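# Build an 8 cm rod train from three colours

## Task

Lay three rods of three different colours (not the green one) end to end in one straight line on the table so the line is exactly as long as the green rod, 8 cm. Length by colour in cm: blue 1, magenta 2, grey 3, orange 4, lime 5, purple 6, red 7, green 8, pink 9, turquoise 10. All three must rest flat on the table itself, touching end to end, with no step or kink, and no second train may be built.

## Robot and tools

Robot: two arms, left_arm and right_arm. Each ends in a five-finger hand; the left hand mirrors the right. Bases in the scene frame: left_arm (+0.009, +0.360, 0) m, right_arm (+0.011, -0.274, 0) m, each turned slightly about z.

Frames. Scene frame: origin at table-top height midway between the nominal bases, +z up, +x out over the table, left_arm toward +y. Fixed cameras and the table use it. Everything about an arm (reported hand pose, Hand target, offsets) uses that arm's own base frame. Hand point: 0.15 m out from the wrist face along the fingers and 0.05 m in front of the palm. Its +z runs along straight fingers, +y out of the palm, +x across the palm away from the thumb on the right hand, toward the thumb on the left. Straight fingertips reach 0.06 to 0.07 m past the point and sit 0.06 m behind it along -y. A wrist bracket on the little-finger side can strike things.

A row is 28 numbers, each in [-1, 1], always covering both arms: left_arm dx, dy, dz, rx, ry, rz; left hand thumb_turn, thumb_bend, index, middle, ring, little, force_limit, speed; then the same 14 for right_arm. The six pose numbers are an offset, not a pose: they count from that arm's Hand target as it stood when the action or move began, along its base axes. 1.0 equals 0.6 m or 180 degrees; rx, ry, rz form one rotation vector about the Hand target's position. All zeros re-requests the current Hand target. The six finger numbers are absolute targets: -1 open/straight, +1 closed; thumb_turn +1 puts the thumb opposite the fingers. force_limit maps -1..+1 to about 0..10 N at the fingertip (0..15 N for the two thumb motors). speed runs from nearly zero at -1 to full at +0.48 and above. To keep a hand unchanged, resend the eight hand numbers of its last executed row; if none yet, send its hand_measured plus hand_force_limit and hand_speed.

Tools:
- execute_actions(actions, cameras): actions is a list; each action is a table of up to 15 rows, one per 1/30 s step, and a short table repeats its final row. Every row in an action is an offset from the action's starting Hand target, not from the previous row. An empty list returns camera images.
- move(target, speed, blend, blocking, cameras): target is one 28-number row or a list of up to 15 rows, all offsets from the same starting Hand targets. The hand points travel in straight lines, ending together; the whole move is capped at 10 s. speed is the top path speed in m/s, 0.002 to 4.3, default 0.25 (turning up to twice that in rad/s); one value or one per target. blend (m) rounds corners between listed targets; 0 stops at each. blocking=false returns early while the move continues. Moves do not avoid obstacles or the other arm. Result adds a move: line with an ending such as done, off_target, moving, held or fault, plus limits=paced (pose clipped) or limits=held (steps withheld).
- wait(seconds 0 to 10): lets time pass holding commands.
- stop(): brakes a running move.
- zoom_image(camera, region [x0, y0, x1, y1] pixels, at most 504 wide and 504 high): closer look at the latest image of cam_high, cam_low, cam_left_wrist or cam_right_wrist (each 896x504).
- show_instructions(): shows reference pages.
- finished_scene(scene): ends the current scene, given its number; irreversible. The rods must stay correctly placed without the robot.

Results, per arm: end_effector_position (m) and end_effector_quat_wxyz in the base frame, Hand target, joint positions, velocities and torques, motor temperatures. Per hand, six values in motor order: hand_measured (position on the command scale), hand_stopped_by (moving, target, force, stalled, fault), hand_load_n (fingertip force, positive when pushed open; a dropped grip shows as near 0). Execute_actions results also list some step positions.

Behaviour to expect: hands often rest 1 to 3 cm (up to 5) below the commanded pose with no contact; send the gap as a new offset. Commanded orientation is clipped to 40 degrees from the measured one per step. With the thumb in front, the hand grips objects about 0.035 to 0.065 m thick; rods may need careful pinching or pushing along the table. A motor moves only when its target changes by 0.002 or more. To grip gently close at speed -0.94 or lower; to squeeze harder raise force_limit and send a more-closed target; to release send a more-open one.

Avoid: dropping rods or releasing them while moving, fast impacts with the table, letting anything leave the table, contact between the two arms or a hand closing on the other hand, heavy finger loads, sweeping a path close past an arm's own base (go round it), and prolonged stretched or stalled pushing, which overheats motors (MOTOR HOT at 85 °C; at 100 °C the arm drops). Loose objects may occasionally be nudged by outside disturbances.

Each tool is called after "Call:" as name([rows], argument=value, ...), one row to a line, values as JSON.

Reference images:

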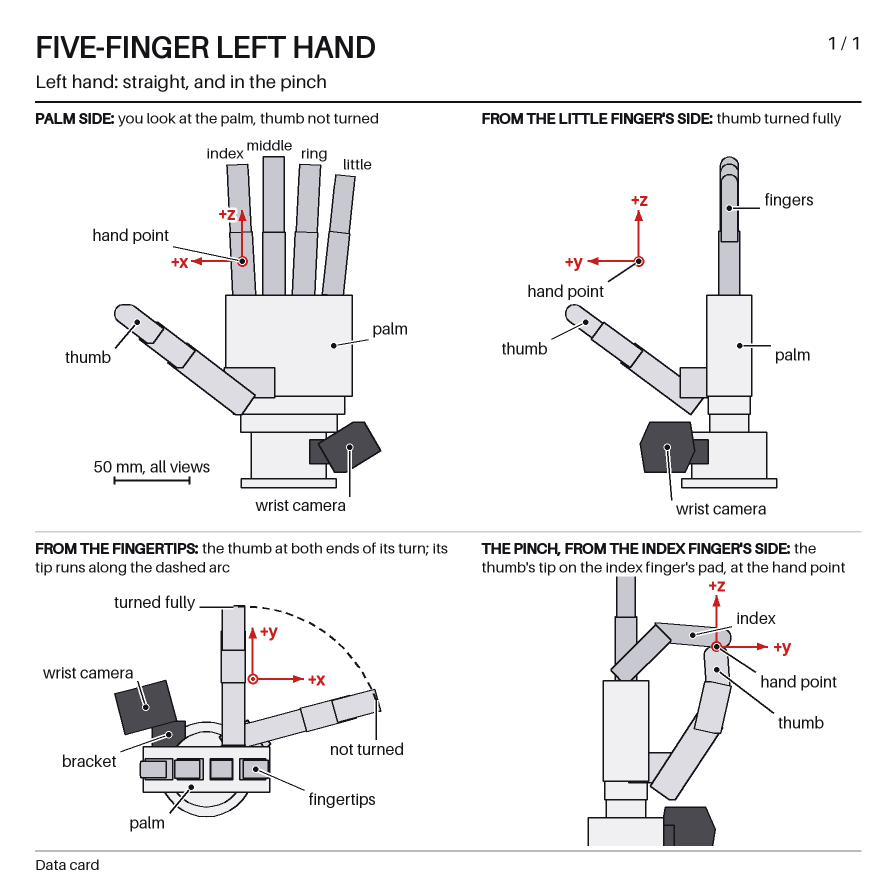

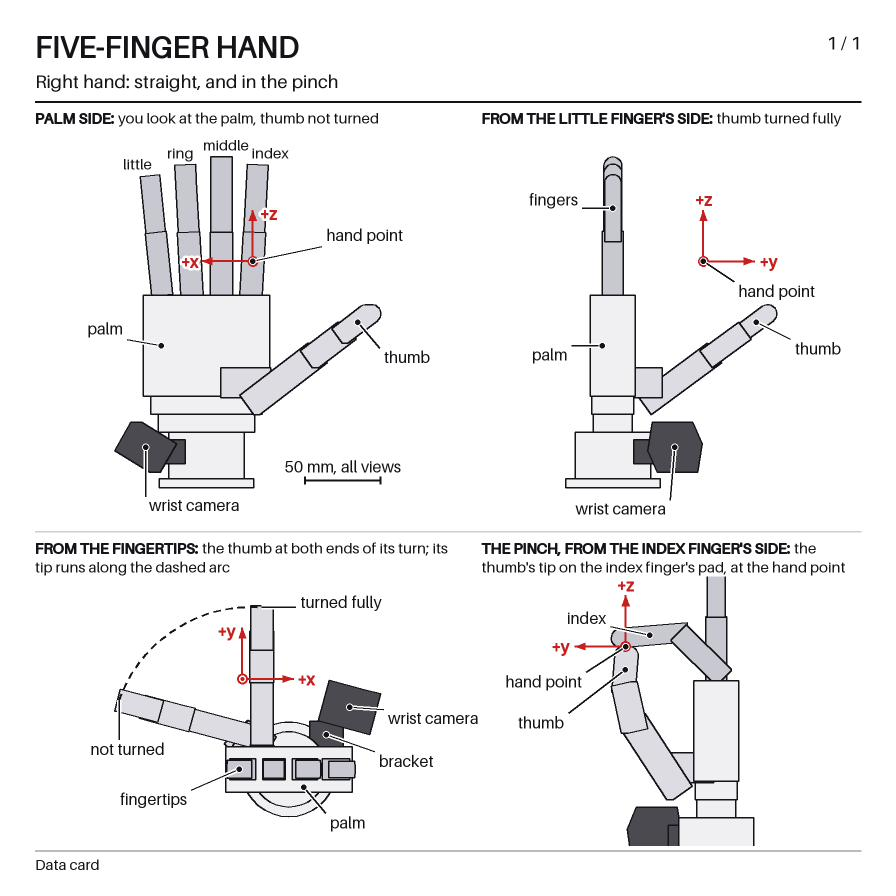

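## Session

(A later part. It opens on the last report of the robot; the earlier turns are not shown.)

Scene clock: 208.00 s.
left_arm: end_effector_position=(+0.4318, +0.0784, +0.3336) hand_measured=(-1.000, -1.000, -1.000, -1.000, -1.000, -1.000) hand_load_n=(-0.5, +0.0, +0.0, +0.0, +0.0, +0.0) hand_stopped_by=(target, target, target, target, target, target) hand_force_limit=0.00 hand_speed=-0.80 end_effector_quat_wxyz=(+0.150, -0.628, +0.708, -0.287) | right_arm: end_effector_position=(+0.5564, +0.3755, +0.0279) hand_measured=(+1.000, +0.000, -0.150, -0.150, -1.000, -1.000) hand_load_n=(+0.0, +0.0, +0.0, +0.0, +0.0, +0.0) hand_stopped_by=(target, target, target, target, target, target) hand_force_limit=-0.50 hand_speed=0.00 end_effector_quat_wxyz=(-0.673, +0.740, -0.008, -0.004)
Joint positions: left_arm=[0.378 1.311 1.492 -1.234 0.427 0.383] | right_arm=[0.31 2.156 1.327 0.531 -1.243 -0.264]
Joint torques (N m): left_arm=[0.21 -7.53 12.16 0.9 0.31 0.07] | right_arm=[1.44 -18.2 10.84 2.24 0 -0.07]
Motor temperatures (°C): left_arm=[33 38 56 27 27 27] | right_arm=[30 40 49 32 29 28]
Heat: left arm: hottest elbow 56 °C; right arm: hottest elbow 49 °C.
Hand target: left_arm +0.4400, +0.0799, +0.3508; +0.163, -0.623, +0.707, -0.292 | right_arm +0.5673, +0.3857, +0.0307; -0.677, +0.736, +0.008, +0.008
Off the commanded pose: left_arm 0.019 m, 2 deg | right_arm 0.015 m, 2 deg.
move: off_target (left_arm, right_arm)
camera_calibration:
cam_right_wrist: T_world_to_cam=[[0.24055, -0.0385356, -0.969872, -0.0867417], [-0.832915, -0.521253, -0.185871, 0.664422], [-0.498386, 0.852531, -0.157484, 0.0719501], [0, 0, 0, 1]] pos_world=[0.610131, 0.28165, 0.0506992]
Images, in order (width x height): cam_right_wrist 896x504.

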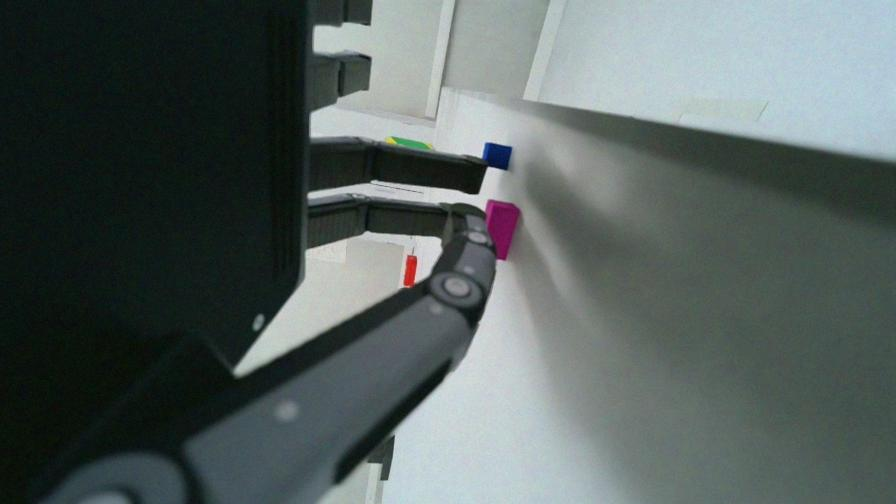

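Call:
move(target=[0, 0, 0, 0, 0, 0, -1, -1, -1, -1, -1, -1, 0.0, -0.8, 0.0, 0.0, -0.013, 0, 0, 0, 1, 0, -0.15, -0.15, -1, -1, -0.5, 0.0], cameras=["cam_right_wrist"], speed=0.05)

Call:
zoom_image(camera="cam_right_wrist", region=[380, 120, 600, 300])

Scene clock: 211.80 s.
left_arm: end_effector_position=(+0.4318, +0.0784, +0.3336) hand_measured=(-1.000, -1.000, -1.000, -1.000, -1.000, -1.000) hand_load_n=(-0.5, +0.0, +0.0, +0.0, +0.0, +0.0) hand_stopped_by=(target, target, target, target, target, target) hand_force_limit=0.00 hand_speed=-0.80 end_effector_quat_wxyz=(+0.150, -0.628, +0.708, -0.287) | right_arm: end_effector_position=(+0.5560, +0.3753, +0.0188) hand_measured=(+1.000, +0.000, -0.150, -0.150, -1.000, -1.000) hand_load_n=(+0.0, +0.0, +0.0, +0.0, +0.0, +0.0) hand_stopped_by=(target, target, target, target, target, target) hand_force_limit=-0.50 hand_speed=0.00 end_effector_quat_wxyz=(-0.673, +0.740, -0.009, -0.005)
Joint positions: left_arm=[0.378 1.311 1.492 -1.234 0.427 0.383] | right_arm=[0.31 2.172 1.327 0.546 -1.243 -0.264]
Joint torques (N m): left_arm=[0.26 -7.53 12.14 0.8 0.29 0.07] | right_arm=[1.38 -18.67 10.76 2.22 0 -0.07]
Motor temperatures (°C): left_arm=[33 38 56 27 27 27] | right_arm=[30 40 49 32 29 28]
Heat: left arm: hottest elbow 56 °C; right arm: hottest elbow 49 °C.
Hand target: left_arm +0.4400, +0.0799, +0.3508; +0.163, -0.623, +0.707, -0.292 | right_arm +0.5673, +0.3856, +0.0227; -0.677, +0.736, +0.008, +0.007
Off the commanded pose: left_arm 0.019 m, 2 deg | right_arm 0.016 m, 3 deg.
move: off_target (left_arm, right_arm)
camera_calibration:
cam_right_wrist: T_world_to_cam=[[0.238111, -0.0392418, -0.970445, -0.0937865], [-0.833374, -0.521396, -0.183396, 0.662649], [-0.498789, 0.852412, -0.156853, 0.0707073], [0, 0, 0, 1]] pos_world=[0.609834, 0.281551, 0.041603]
Images, in order (width x height): cam_right_wrist 896x504.

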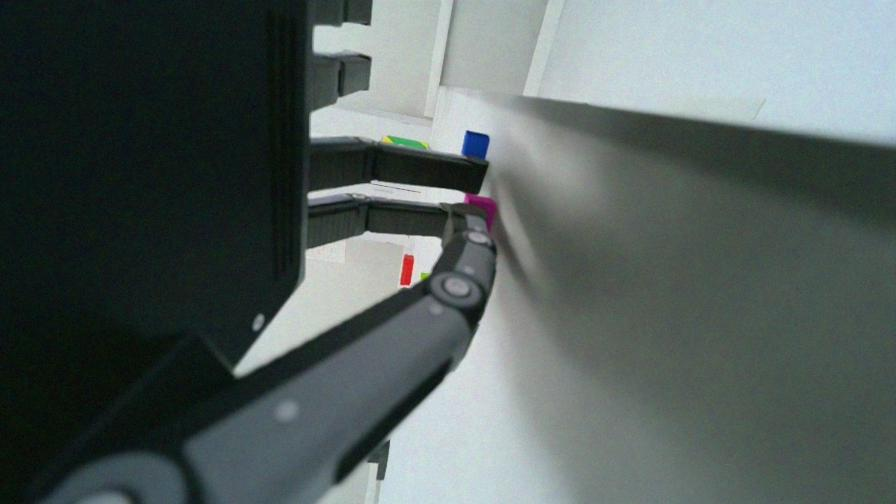

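Scaled by 2.291 from the camera's 896x504 image, which has a finer 1280x720 frame.

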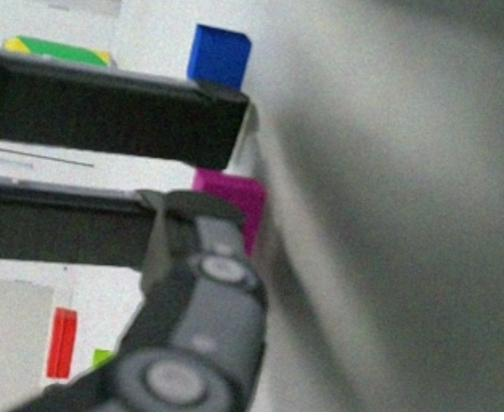

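Call:
move(target=[0, 0, 0, 0, 0, 0, -1, -1, -1, -1, -1, -1, 0.0, -0.8, 0.0, 0.0, 0.0, 0, 0, 0, 1, 0, 0.5, 0.5, -1, -1, -0.6, -0.92], cameras=["cam_right_wrist", "cam_low"], speed=0.05)

Call:
zoom_image(camera="cam_right_wrist", region=[380, 120, 600, 300])

Scene clock: 219.27 s.
left_arm: end_effector_position=(+0.4318, +0.0784, +0.3336) hand_measured=(-1.000, -1.000, -1.000, -1.000, -1.000, -1.000) hand_load_n=(+0.0, +0.0, +0.0, +0.0, +0.0, +0.0) hand_stopped_by=(target, target, target, target, target, target) hand_force_limit=0.00 hand_speed=-0.80 end_effector_quat_wxyz=(+0.150, -0.628, +0.708, -0.287) | right_arm: end_effector_position=(+0.5572, +0.3796, +0.0221) hand_measured=(+1.000, +0.000, +0.230, +0.042, -1.000, -1.000) hand_load_n=(-1.0, -1.5, +4.5, +0.5, +0.0, +0.0) hand_stopped_by=(target, target, force, force, target, target) hand_force_limit=-0.60 hand_speed=-0.92 end_effector_quat_wxyz=(-0.674, +0.738, -0.002, -0.002)
Joint positions: left_arm=[0.378 1.311 1.492 -1.234 0.427 0.383] | right_arm=[0.316 2.172 1.334 0.553 -1.243 -0.264]
Joint torques (N m): left_arm=[0.32 -7.36 12.19 0.81 0.3 0.1] | right_arm=[0.97 -18.49 10.28 1.94 0.01 -0.07]
Motor temperatures (°C): left_arm=[33 38 57 27 27 27] | right_arm=[30 40 49 32 29 28]
Heat: left arm: hottest elbow 57 °C; right arm: hottest elbow 49 °C.
Hand target: left_arm +0.4400, +0.0799, +0.3508; +0.163, -0.623, +0.707, -0.292 | right_arm +0.5672, +0.3857, +0.0227; -0.677, +0.736, +0.008, +0.007
Off the commanded pose: left_arm 0.019 m, 2 deg | right_arm 0.012 m, 2 deg.
move: off_target (left_arm, right_arm)
camera_calibration:
cam_right_wrist: T_world_to_cam=[[0.252051, -0.0334906, -0.967134, -0.100678], [-0.827699, -0.525262, -0.197522, 0.665069], [-0.501384, 0.850281, -0.160113, 0.0704871], [0, 0, 0, 1]] pos_world=[0.611194, 0.28603, 0.0452831]
Images, in order (width x height): cam_low 896x504, cam_right_wrist 896x504.

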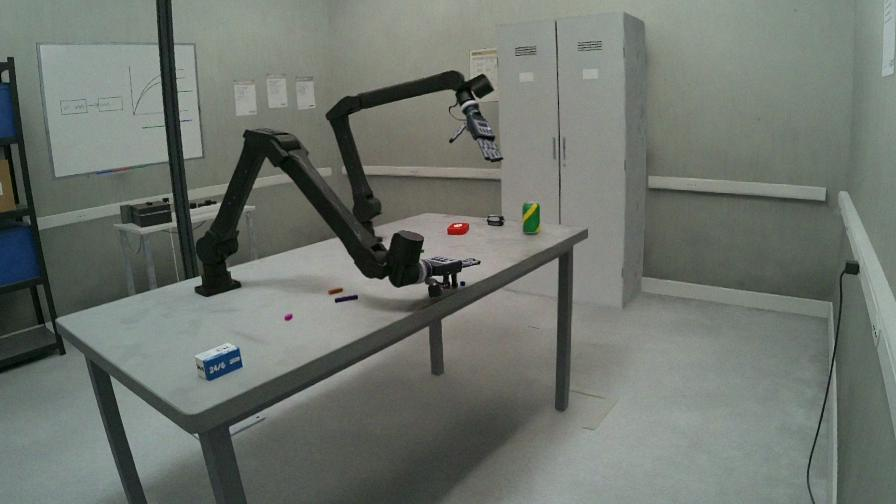

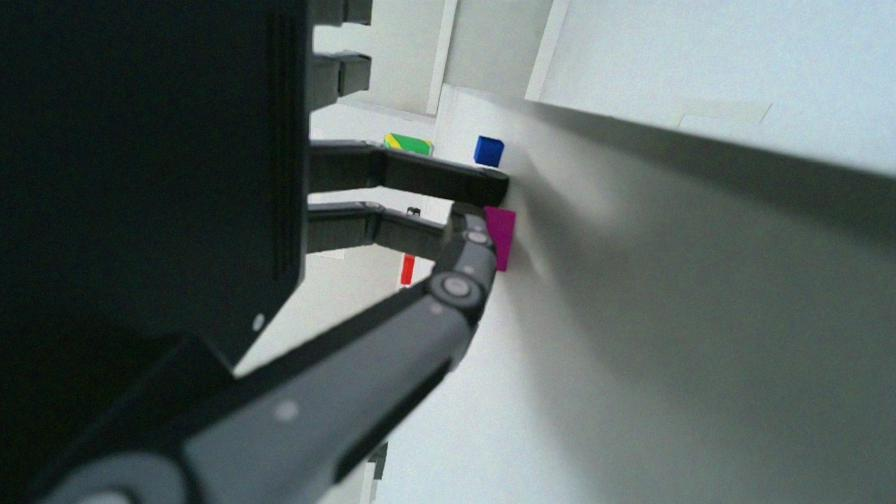

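Scaled by 2.291 from the camera's 896x504 image, which has a finer 1280x720 frame.

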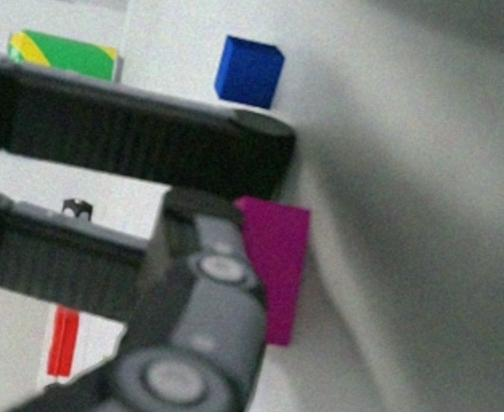

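Call:
move(target=[0.05, -0.167, -0.217, 0, 0, 0, -1, -1, -1, -1, -1, -1, 0.0, -0.8, 0.0, 0.0, 0.012, 0, 0, 0, 1, 0, -0.15, -0.15, -1, -1, -0.6, -0.5], cameras=["cam_left_wrist", "cam_right_wrist"], speed=0.15)

Call:
zoom_image(camera="cam_left_wrist", region=[330, 130, 610, 410])

Scene clock: 232.07 s.
left_arm: end_effector_position=(+0.4647, -0.0203, +0.2214) hand_measured=(-1.000, -1.000, -1.000, -1.000, -1.000, -1.000) hand_load_n=(+0.0, +0.0, +0.0, +0.0, +0.0, +0.0) hand_stopped_by=(target, target, target, target, target, target) hand_force_limit=0.00 hand_speed=-0.80 end_effector_quat_wxyz=(+0.160, -0.622, +0.710, -0.290) | right_arm: end_effector_position=(+0.5572, +0.3796, +0.0221) hand_measured=(+1.000, +0.000, -0.150, -0.150, -1.000, -1.000) hand_load_n=(-0.5, -3.0, +0.0, +0.5, +0.0, +0.0) hand_stopped_by=(target, target, target, target, target, target) hand_force_limit=-0.60 hand_speed=-0.50 end_effector_quat_wxyz=(-0.674, +0.738, -0.002, -0.002)
Joint positions: left_arm=[0.118 1.296 1.172 -0.827 0.285 0.16] | right_arm=[0.316 2.172 1.334 0.553 -1.243 -0.264]
Joint torques (N m): left_arm=[0.44 -7.06 8.77 1.8 0.1 0.05] | right_arm=[0.91 -19.6 10.21 1.5 0.01 -0.06]
Motor temperatures (°C): left_arm=[33 38 56 27 27 27] | right_arm=[30 39 49 32 29 28]
Heat: left arm: hottest elbow 56 °C; right arm: hottest elbow 49 °C.
Hand target: left_arm +0.4699, -0.0204, +0.2206; +0.163, -0.623, +0.707, -0.292 | right_arm +0.5672, +0.3857, +0.0299; -0.677, +0.736, +0.008, +0.007
Off the commanded pose: left_arm 0.005 m, 1 deg | right_arm 0.014 m, 2 deg.
move: off_target (right_arm)
camera_calibration:
cam_left_wrist: T_world_to_cam=[[0.721429, -0.245683, 0.647441, -0.490508], [-0.604699, -0.679117, 0.416099, 0.170138], [0.33746, -0.691693, -0.638499, 0.0845114], [0, 0, 0, 1]] pos_world=[0.428229, 0.0534901, 0.300741]
cam_right_wrist: T_world_to_cam=[[0.252051, -0.0334906, -0.967134, -0.100678], [-0.827699, -0.525262, -0.197522, 0.665069], [-0.501384, 0.850281, -0.160113, 0.0704871], [0, 0, 0, 1]] pos_world=[0.611194, 0.28603, 0.0452831]
Images, in order (width x height): cam_left_wrist 896x504, cam_right_wrist 896x504.

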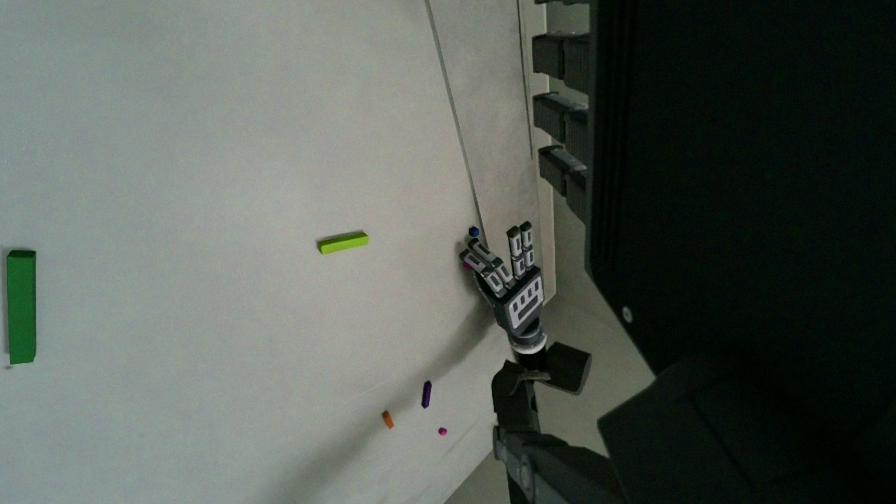

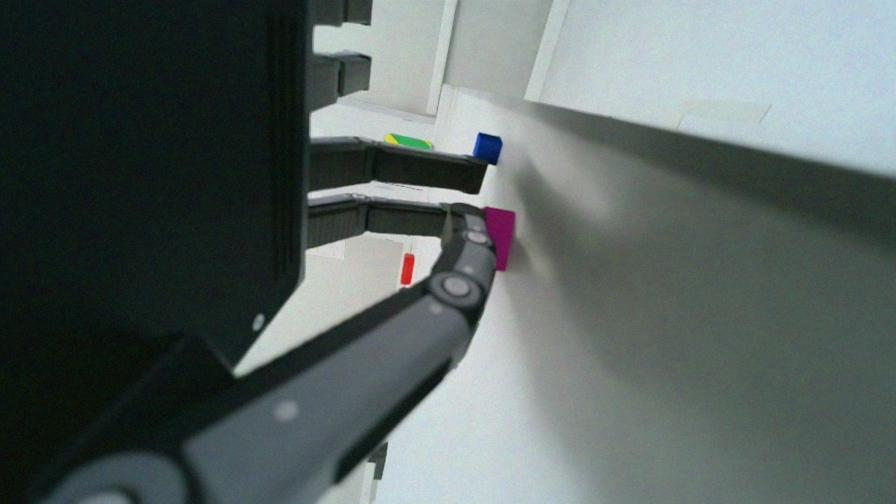

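Scaled by 1.800 from the camera's 896x504 image, which has a finer 1280x720 frame.

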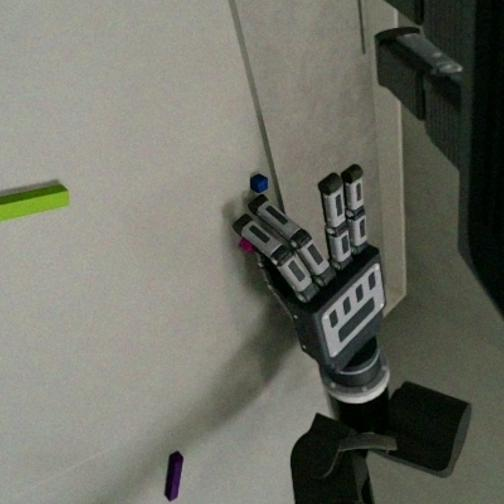

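Call:
move(target=[0, 0, 0, 0, 0, 0, -1, -1, -1, -1, -1, -1, 0.0, -0.8, -0.002, 0.0, 0.012, 0, 0, 0, 1, 0, -0.15, -0.15, -1, -1, -0.6, -0.5], cameras=["cam_right_wrist"], speed=0.05)

Call:
zoom_image(camera="cam_right_wrist", region=[380, 120, 600, 300])

Scene clock: 236.70 s.
left_arm: end_effector_position=(+0.4647, -0.0203, +0.2214) hand_measured=(-1.000, -1.000, -1.000, -1.000, -1.000, -1.000) hand_load_n=(+0.0, +0.0, +0.0, +0.0, +0.0, +0.0) hand_stopped_by=(target, target, target, target, target, target) hand_force_limit=0.00 hand_speed=-0.80 end_effector_quat_wxyz=(+0.160, -0.622, +0.710, -0.290) | right_arm: end_effector_position=(+0.5572, +0.3796, +0.0221) hand_measured=(+1.000, +0.000, -0.150, -0.150, -1.000, -1.000) hand_load_n=(-0.5, -3.0, +0.0, +0.0, +0.0, +0.0) hand_stopped_by=(target, target, target, target, target, target) hand_force_limit=-0.60 hand_speed=-0.50 end_effector_quat_wxyz=(-0.674, +0.738, -0.002, -0.002)
Joint positions: left_arm=[0.118 1.296 1.172 -0.827 0.285 0.159] | right_arm=[0.316 2.172 1.334 0.553 -1.243 -0.264]
Joint torques (N m): left_arm=[0.62 -7.24 8.72 1.76 0.1 0.04] | right_arm=[1.03 -20.78 9.8 1.14 0.04 -0.04]
Motor temperatures (°C): left_arm=[33 38 55 27 27 27] | right_arm=[30 39 49 32 29 28]
Heat: left arm: hottest elbow 55 °C; right arm: hottest elbow 49 °C.
Hand target: left_arm +0.4699, -0.0204, +0.2206; +0.163, -0.623, +0.707, -0.292 | right_arm +0.5660, +0.3857, +0.0371; -0.677, +0.736, +0.008, +0.007
Off the commanded pose: left_arm 0.005 m, 1 deg | right_arm 0.018 m, 2 deg.
move: off_target (right_arm)
camera_calibration:
cam_right_wrist: T_world_to_cam=[[0.252051, -0.0334906, -0.967134, -0.100678], [-0.827699, -0.525262, -0.197522, 0.665069], [-0.501384, 0.850281, -0.160113, 0.0704871], [0, 0, 0, 1]] pos_world=[0.611194, 0.28603, 0.0452831]
Images, in order (width x height): cam_right_wrist 896x504.

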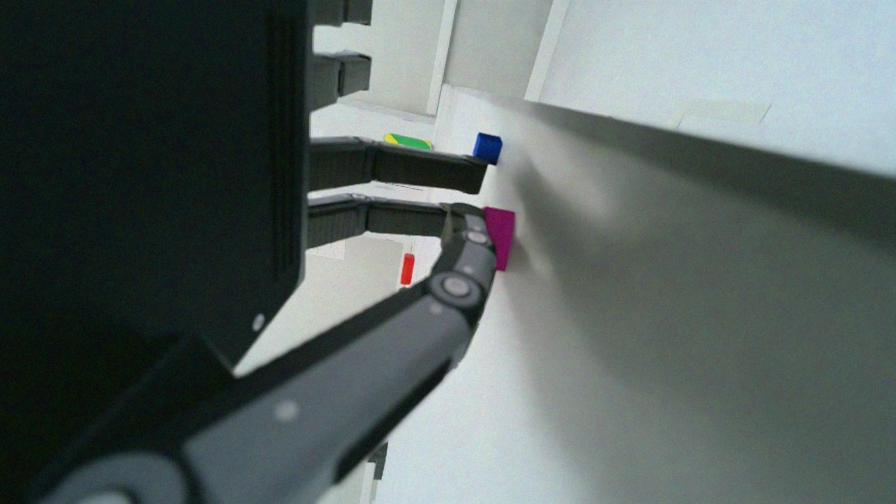

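Scaled by 2.291 from the camera's 896x504 image, which has a finer 1280x720 frame.

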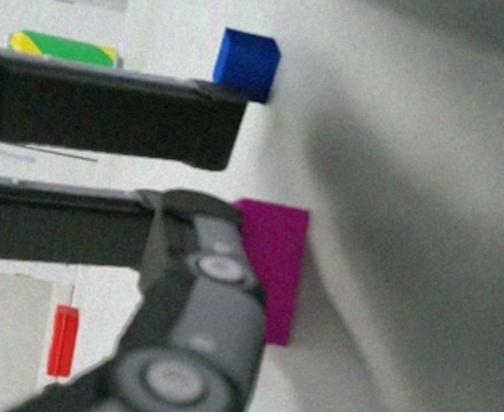

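Call:
move(target=[0, 0, 0, 0, 0, 0, -1, -1, -1, -1, -1, -1, 0.0, -0.8, 0.0, 0.0, 0.0, 0, 0, 0, 1, 0, 0.45, 0.45, -1, -1, -0.4, -0.94], cameras=["cam_right_wrist", "cam_left_wrist"], speed=0.05)

Call:
zoom_image(camera="cam_right_wrist", region=[380, 120, 600, 300])

Call:
zoom_image(camera="cam_left_wrist", region=[420, 200, 560, 320])

Scene clock: 248.53 s.
left_arm: end_effector_position=(+0.4647, -0.0203, +0.2214) hand_measured=(-1.000, -1.000, -1.000, -1.000, -1.000, -1.000) hand_load_n=(+0.0, +0.0, +0.0, +0.0, +0.0, +0.0) hand_stopped_by=(target, target, target, target, target, target) hand_force_limit=0.00 hand_speed=-0.80 end_effector_quat_wxyz=(+0.160, -0.622, +0.710, -0.290) | right_arm: end_effector_position=(+0.5571, +0.3804, +0.0240) hand_measured=(+1.000, +0.000, +0.232, +0.222, -1.000, -1.000) hand_load_n=(+0.0, +1.0, +4.5, +3.5, +0.0, +0.0) hand_stopped_by=(target, target, force, force, target, target) hand_force_limit=-0.40 hand_speed=-0.94 end_effector_quat_wxyz=(-0.675, +0.738, -0.001, -0.001)
Joint positions: left_arm=[0.118 1.296 1.172 -0.827 0.285 0.159] | right_arm=[0.317 2.169 1.334 0.553 -1.243 -0.264]
Joint torques (N m): left_arm=[0.5 -7.24 8.83 1.85 0.11 0.03] | right_arm=[0.97 -20.54 9.83 1.13 0.04 -0.05]
Heat: left arm: hottest elbow 53 °C; right arm: hottest elbow 49 °C.
Hand target: left_arm +0.4699, -0.0204, +0.2206; +0.163, -0.623, +0.707, -0.292 | right_arm +0.5661, +0.3857, +0.0373; -0.677, +0.736, +0.008, +0.007
Off the commanded pose: left_arm 0.005 m, 1 deg | right_arm 0.017 m, 1 deg.
move: off_target (right_arm)
camera_calibration:
cam_left_wrist: T_world_to_cam=[[0.72153, -0.245318, 0.647467, -0.490578], [-0.604479, -0.6792, 0.416283, 0.169992], [0.337638, -0.691741, -0.638353, 0.0843941], [0, 0, 0, 1]] pos_world=[0.428229, 0.05349, 0.300741]
cam_right_wrist: T_world_to_cam=[[0.254892, -0.0322771, -0.966431, -0.100811], [-0.826511, -0.526033, -0.200421, 0.665425], [-0.501905, 0.849851, -0.160759, 0.0705486], [0, 0, 0, 1]] pos_world=[0.611086, 0.286826, 0.047279]
Images, in order (width x height): cam_left_wrist 896x504, cam_right_wrist 896x504.

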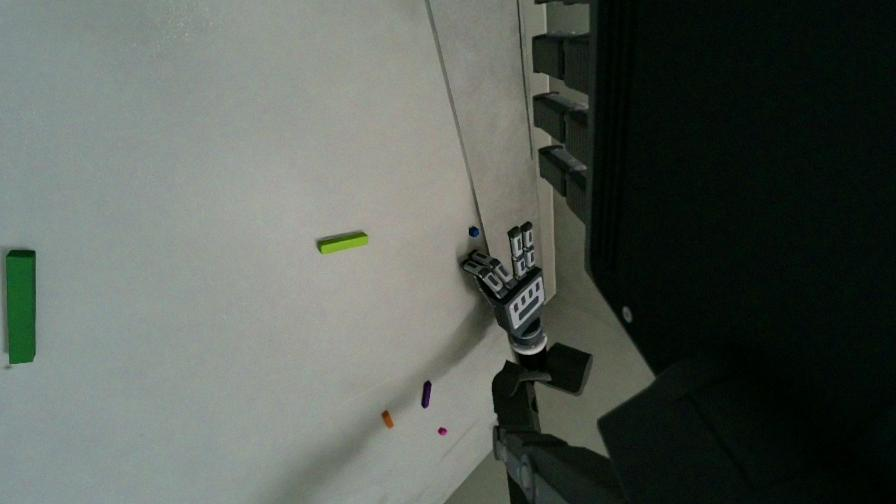

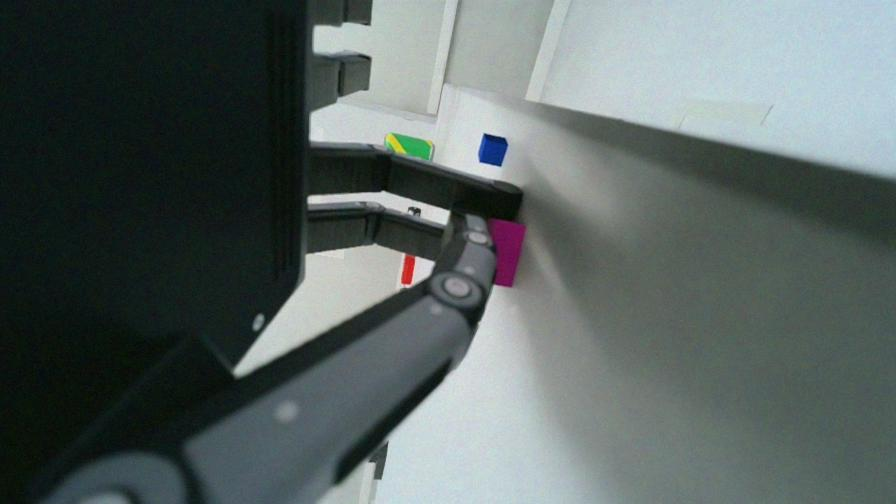

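Scaled by 2.291 from the camera's 896x504 image, which has a finer 1280x720 frame.

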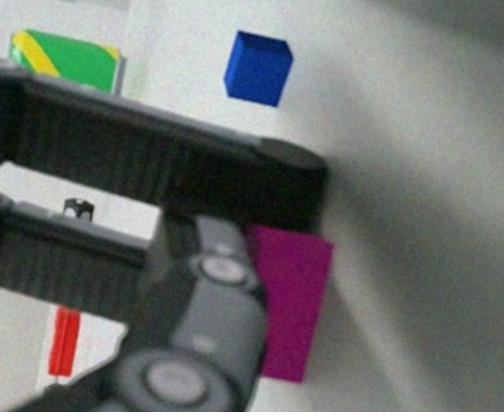

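Scaled by 3.600 from the camera's 896x504 image, which has a finer 1280x720 frame.

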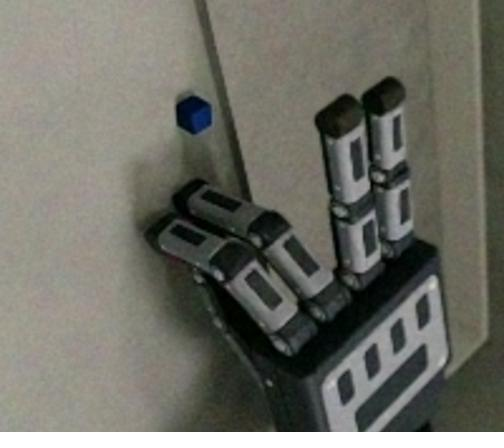

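Call:
move(target=[0, 0, 0, 0, 0, 0, -1, -1, -1, -1, -1, -1, 0.0, -0.8, 0.0, 0.0, 0.033, 0, 0, 0, 1, 0, 0.45, 0.45, -1, -1, -0.4, -0.94], cameras=["cam_right_wrist", "cam_left_wrist"], speed=0.05)

Call:
zoom_image(camera="cam_right_wrist", region=[380, 120, 600, 300])

Call:
zoom_image(camera="cam_left_wrist", region=[420, 200, 560, 320])

Scene clock: 253.10 s.
left_arm: end_effector_position=(+0.4647, -0.0203, +0.2214) hand_measured=(-1.000, -1.000, -1.000, -1.000, -1.000, -1.000) hand_load_n=(+0.0, +0.0, +0.0, +0.0, +0.0, -0.5) hand_stopped_by=(target, target, target, target, target, target) hand_force_limit=0.00 hand_speed=-0.80 end_effector_quat_wxyz=(+0.160, -0.622, +0.710, -0.290) | right_arm: end_effector_position=(+0.5550, +0.3797, +0.0304) hand_measured=(+1.000, +0.000, +0.232, +0.222, -1.000, -1.000) hand_load_n=(+0.0, +1.0, +4.5, +2.5, +0.0, +0.0) hand_stopped_by=(target, target, force, force, target, target) hand_force_limit=-0.40 hand_speed=-0.94 end_effector_quat_wxyz=(-0.672, +0.740, -0.008, -0.009)
Joint positions: left_arm=[0.118 1.296 1.172 -0.827 0.285 0.159] | right_arm=[0.317 2.153 1.334 0.514 -1.243 -0.264]
Joint torques (N m): left_arm=[0.67 -7.47 8.85 1.78 0.09 0.06] | right_arm=[0.91 -22.42 9.92 1.28 0.01 -0.04]
Heat: left arm: hottest elbow 53 °C; right arm: hottest elbow 48 °C.
Hand target: left_arm +0.4699, -0.0204, +0.2206; +0.163, -0.623, +0.707, -0.292 | right_arm +0.5660, +0.3857, +0.0569; -0.677, +0.736, +0.008, +0.007
Off the commanded pose: left_arm 0.005 m, 1 deg | right_arm 0.030 m, 3 deg.
move: off_target (right_arm)
camera_calibration:
cam_left_wrist: T_world_to_cam=[[0.72153, -0.245318, 0.647467, -0.490578], [-0.604479, -0.6792, 0.416283, 0.169992], [0.337638, -0.691741, -0.638353, 0.0843941], [0, 0, 0, 1]] pos_world=[0.428229, 0.05349, 0.300741]
cam_right_wrist: T_world_to_cam=[[0.233452, -0.0392278, -0.971577, -0.0795561], [-0.830697, -0.527398, -0.178308, 0.666782], [-0.505412, 0.848713, -0.155709, 0.0732933], [0, 0, 0, 1]] pos_world=[0.60951, 0.286333, 0.05301]
Images, in order (width x height): cam_left_wrist 896x504, cam_right_wrist 896x504.

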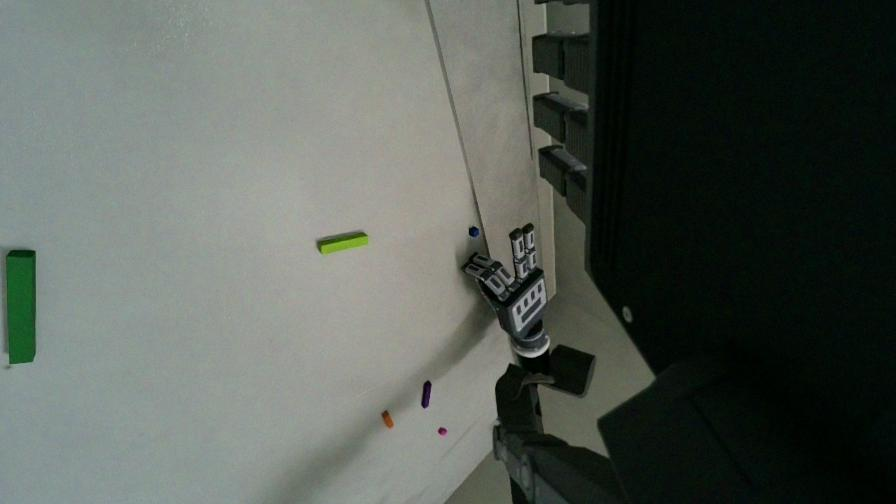

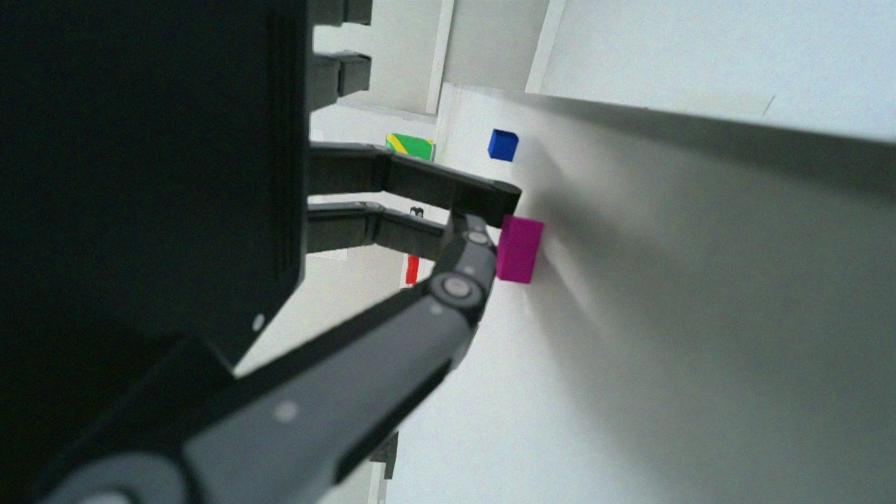

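Scaled by 2.291 from the camera's 896x504 image, which has a finer 1280x720 frame.

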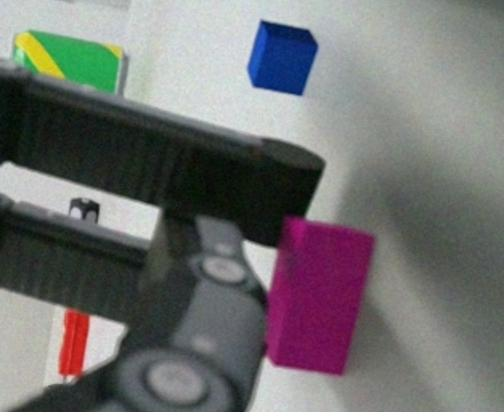

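Scaled by 3.600 from the camera's 896x504 image, which has a finer 1280x720 frame.

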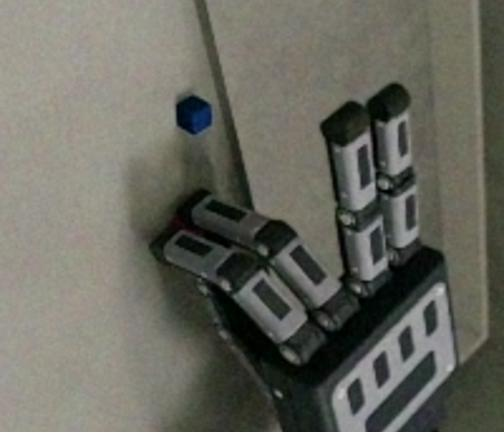

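Call:
move(target=[0, 0, 0, 0, 0, 0, -1, -1, -1, -1, -1, -1, 0.0, -0.8, 0.0, -0.01, 0.02, 0, 0, 0, 1, 0, -0.15, -0.15, -1, -1, -0.4, -0.3], cameras=["cam_right_wrist", "cam_left_wrist"], speed=0.08)

Call:
zoom_image(camera="cam_right_wrist", region=[380, 120, 600, 300])

Scene clock: 264.50 s.
left_arm: end_effector_position=(+0.4647, -0.0203, +0.2214) hand_measured=(-1.000, -1.000, -1.000, -1.000, -1.000, -1.000) hand_load_n=(+0.0, +0.0, +0.0, +0.0, +0.0, +0.0) hand_stopped_by=(target, target, target, target, target, target) hand_force_limit=0.00 hand_speed=-0.80 end_effector_quat_wxyz=(+0.160, -0.622, +0.710, -0.290) | right_arm: end_effector_position=(+0.5543, +0.3795, +0.0451) hand_measured=(+1.000, +0.000, -0.150, -0.150, -1.000, -1.000) hand_load_n=(+0.0, +0.5, +0.0, +0.0, +0.0, +0.0) hand_stopped_by=(target, target, target, target, target, target) hand_force_limit=-0.40 hand_speed=-0.30 end_effector_quat_wxyz=(-0.672, +0.740, -0.007, -0.010)
Joint positions: left_arm=[0.118 1.296 1.172 -0.827 0.285 0.159] | right_arm=[0.317 2.125 1.334 0.483 -1.245 -0.266]
Joint torques (N m): left_arm=[0.32 -7.18 8.83 1.74 0.1 0.05] | right_arm=[0.26 -21.66 9.84 1.2 -0.25 -0.1]
Heat: left arm: hottest elbow 51 °C; right arm: hottest elbow 48 °C.
Hand target: left_arm +0.4699, -0.0204, +0.2206; +0.163, -0.623, +0.707, -0.292 | right_arm +0.5661, +0.3797, +0.0690; -0.677, +0.736, +0.009, +0.008
Off the commanded pose: left_arm 0.005 m, 1 deg | right_arm 0.027 m, 3 deg.
move: off_target (right_arm)
camera_calibration:
cam_left_wrist: T_world_to_cam=[[0.72153, -0.245318, 0.647467, -0.490578], [-0.604479, -0.6792, 0.416283, 0.169992], [0.337638, -0.691741, -0.638353, 0.0843941], [0, 0, 0, 1]] pos_world=[0.428229, 0.05349, 0.300741]
cam_right_wrist: T_world_to_cam=[[0.2334, -0.0386276, -0.971613, -0.065195], [-0.829467, -0.529365, -0.178208, 0.668801], [-0.507454, 0.847515, -0.155594, 0.0769242], [0, 0, 0, 1]] pos_world=[0.609, 0.286327, 0.0678106]
Images, in order (width x height): cam_left_wrist 896x504, cam_right_wrist 896x504.

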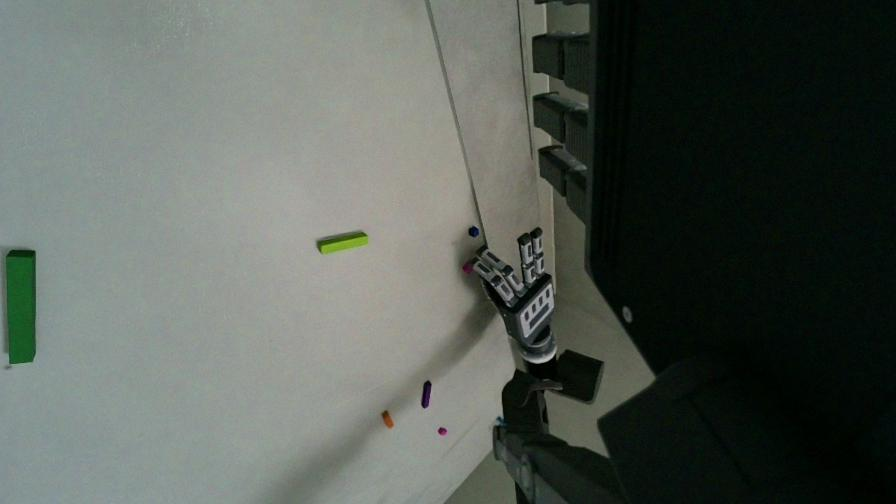

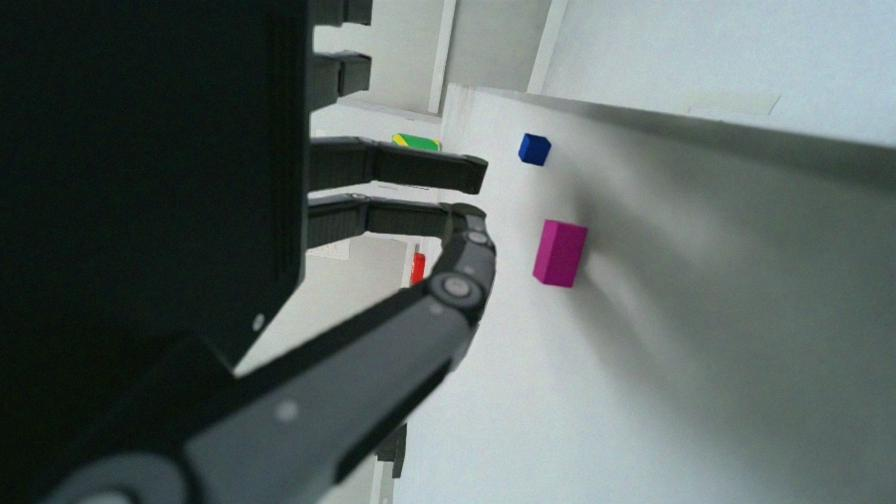

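Scaled by 2.291 from the camera's 896x504 image, which has a finer 1280x720 frame.

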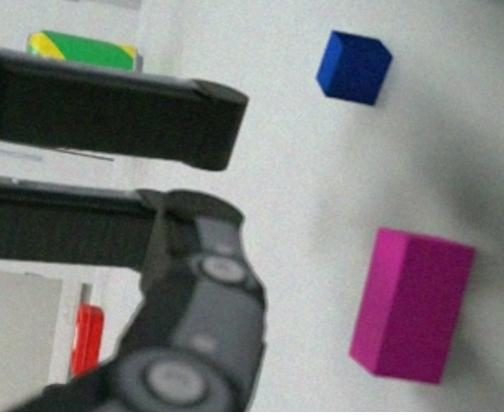

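Call:
move(target=[0, 0, 0, 0, 0, 0, -1, -1, -1, -1, -1, -1, 0.0, -0.8, -0.007, -0.03, -0.02, 0, 0, 0.03, 1, -0.12, -0.15, -0.15, -1, -1, -0.4, -0.3], cameras=["cam_right_wrist"], speed=0.08)

Call:
zoom_image(camera="cam_right_wrist", region=[380, 120, 600, 300])

Scene clock: 292.00 s.
left_arm: end_effector_position=(+0.4647, -0.0203, +0.2214) hand_measured=(-1.000, -1.000, -1.000, -1.000, -1.000, -1.000) hand_load_n=(+0.0, +0.0, +0.0, +0.0, +0.0, +0.0) hand_stopped_by=(target, target, target, target, target, target) hand_force_limit=0.00 hand_speed=-0.80 end_effector_quat_wxyz=(+0.160, -0.622, +0.710, -0.290) | right_arm: end_effector_position=(+0.5432, +0.3612, +0.0423) hand_measured=(+1.000, -0.120, -0.150, -0.150, -1.000, -1.000) hand_load_n=(+0.0, +0.0, +0.0, +0.0, +0.0, +0.0) hand_stopped_by=(target, target, target, target, target, target) hand_force_limit=-0.40 hand_speed=-0.30 end_effector_quat_wxyz=(-0.673, +0.738, +0.029, -0.042)
Joint positions: left_arm=[0.118 1.296 1.172 -0.827 0.285 0.159] | right_arm=[0.291 2.125 1.355 0.322 -1.361 -0.415]
Joint torques (N m): left_arm=[0.5 -7.24 8.76 1.81 0.11 0.06] | right_arm=[-0.03 -19.72 11.85 1.11 -0.38 -0.11]
Motor temperatures (°C): left_arm=[33 38 50 27 27 27] | right_arm=[30 42 48 32 29 28]
Heat: left arm: hottest elbow 50 °C; right arm: hottest elbow 48 °C.
Hand target: left_arm +0.4699, -0.0204, +0.2206; +0.163, -0.623, +0.707, -0.292 | right_arm +0.5618, +0.3617, +0.0570; -0.677, +0.735, +0.043, -0.025
Off the commanded pose: left_arm 0.005 m, 1 deg | right_arm 0.024 m, 3 deg.
move: off_target (right_arm)
camera_calibration:
cam_right_wrist: T_world_to_cam=[[0.237818, -0.00951759, -0.971263, -0.0789785], [-0.774689, -0.605054, -0.183757, 0.647283], [-0.585918, 0.796128, -0.151266, 0.147411], [0, 0, 0, 1]] pos_world=[0.606597, 0.273531, 0.0645321]
Images, in order (width x height): cam_right_wrist 896x504.

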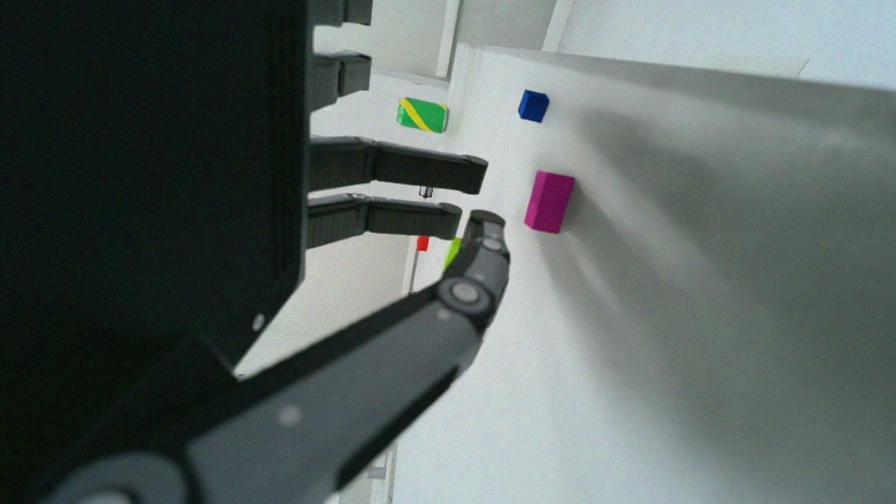

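Scaled by 2.291 from the camera's 896x504 image, which has a finer 1280x720 frame.

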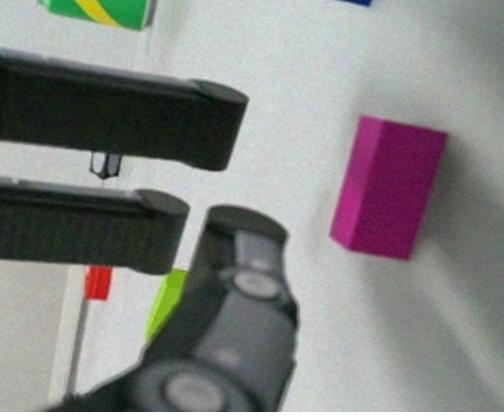

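Call:
move(target=[0, 0, 0, 0, 0, 0, -1, -1, -1, -1, -1, -1, 0.0, -0.8, 0.013, 0.013, -0.02, 0, 0, 0.0, 1, -0.12, -0.15, -0.15, -1, -1, -0.4, -0.3], cameras=["cam_right_wrist"], speed=0.08)

Call:
zoom_image(camera="cam_right_wrist", region=[380, 120, 600, 300])

Scene clock: 303.70 s.
left_arm: end_effector_position=(+0.4647, -0.0203, +0.2214) hand_measured=(-1.000, -1.000, -1.000, -1.000, -1.000, -1.000) hand_load_n=(-0.5, +0.0, +0.0, +0.0, +0.0, +0.0) hand_stopped_by=(target, target, target, target, target, target) hand_force_limit=0.00 hand_speed=-0.80 end_effector_quat_wxyz=(+0.160, -0.622, +0.710, -0.290) | right_arm: end_effector_position=(+0.5543, +0.3645, +0.0401) hand_measured=(+1.000, -0.120, -0.150, -0.150, -1.000, -1.000) hand_load_n=(+0.0, +0.0, +0.0, +0.0, +0.0, +0.0) hand_stopped_by=(target, target, target, target, target, target) hand_force_limit=-0.40 hand_speed=-0.30 end_effector_quat_wxyz=(-0.674, +0.737, +0.033, -0.037)
Joint positions: left_arm=[0.118 1.296 1.172 -0.827 0.285 0.159] | right_arm=[0.291 2.149 1.392 0.322 -1.36 -0.416]
Joint velocities: left_arm=[-0.044 -0.015 0.002 -0.002 -0.022 0.037] | right_arm=[within noise]
Joint torques (N m): left_arm=[0.26 -7.3 8.79 1.76 0.11 0.05] | right_arm=[0.73 -18.78 11.74 1.61 -0.09 -0.03]
Heat: left arm: hottest elbow 49 °C; right arm: hottest elbow 48 °C.
Hand target: left_arm +0.4699, -0.0204, +0.2206; +0.163, -0.623, +0.707, -0.292 | right_arm +0.5696, +0.3695, +0.0449; -0.677, +0.735, +0.043, -0.024
Off the commanded pose: left_arm 0.005 m, 1 deg | right_arm 0.017 m, 2 deg.
move: off_target (right_arm)
camera_calibration:
cam_right_wrist: T_world_to_cam=[[0.250061, -0.00656666, -0.968208, -0.0917597], [-0.772703, -0.603921, -0.195472, 0.656395], [-0.583437, 0.797017, -0.156091, 0.14953], [0, 0, 0, 1]] pos_world=[0.617385, 0.27663, 0.0628045]
Images, in order (width x height): cam_right_wrist 896x504.

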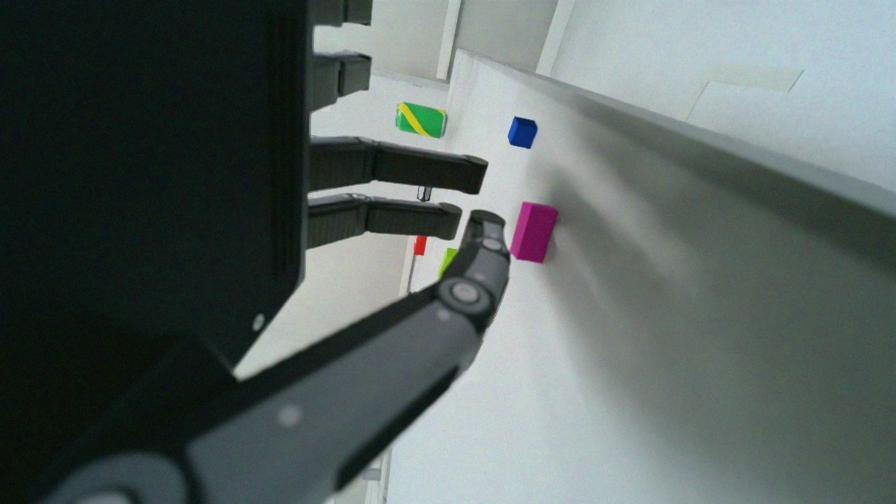

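Scaled by 2.291 from the camera's 896x504 image, which has a finer 1280x720 frame.

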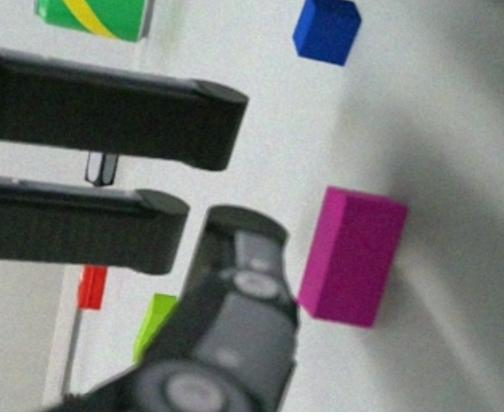

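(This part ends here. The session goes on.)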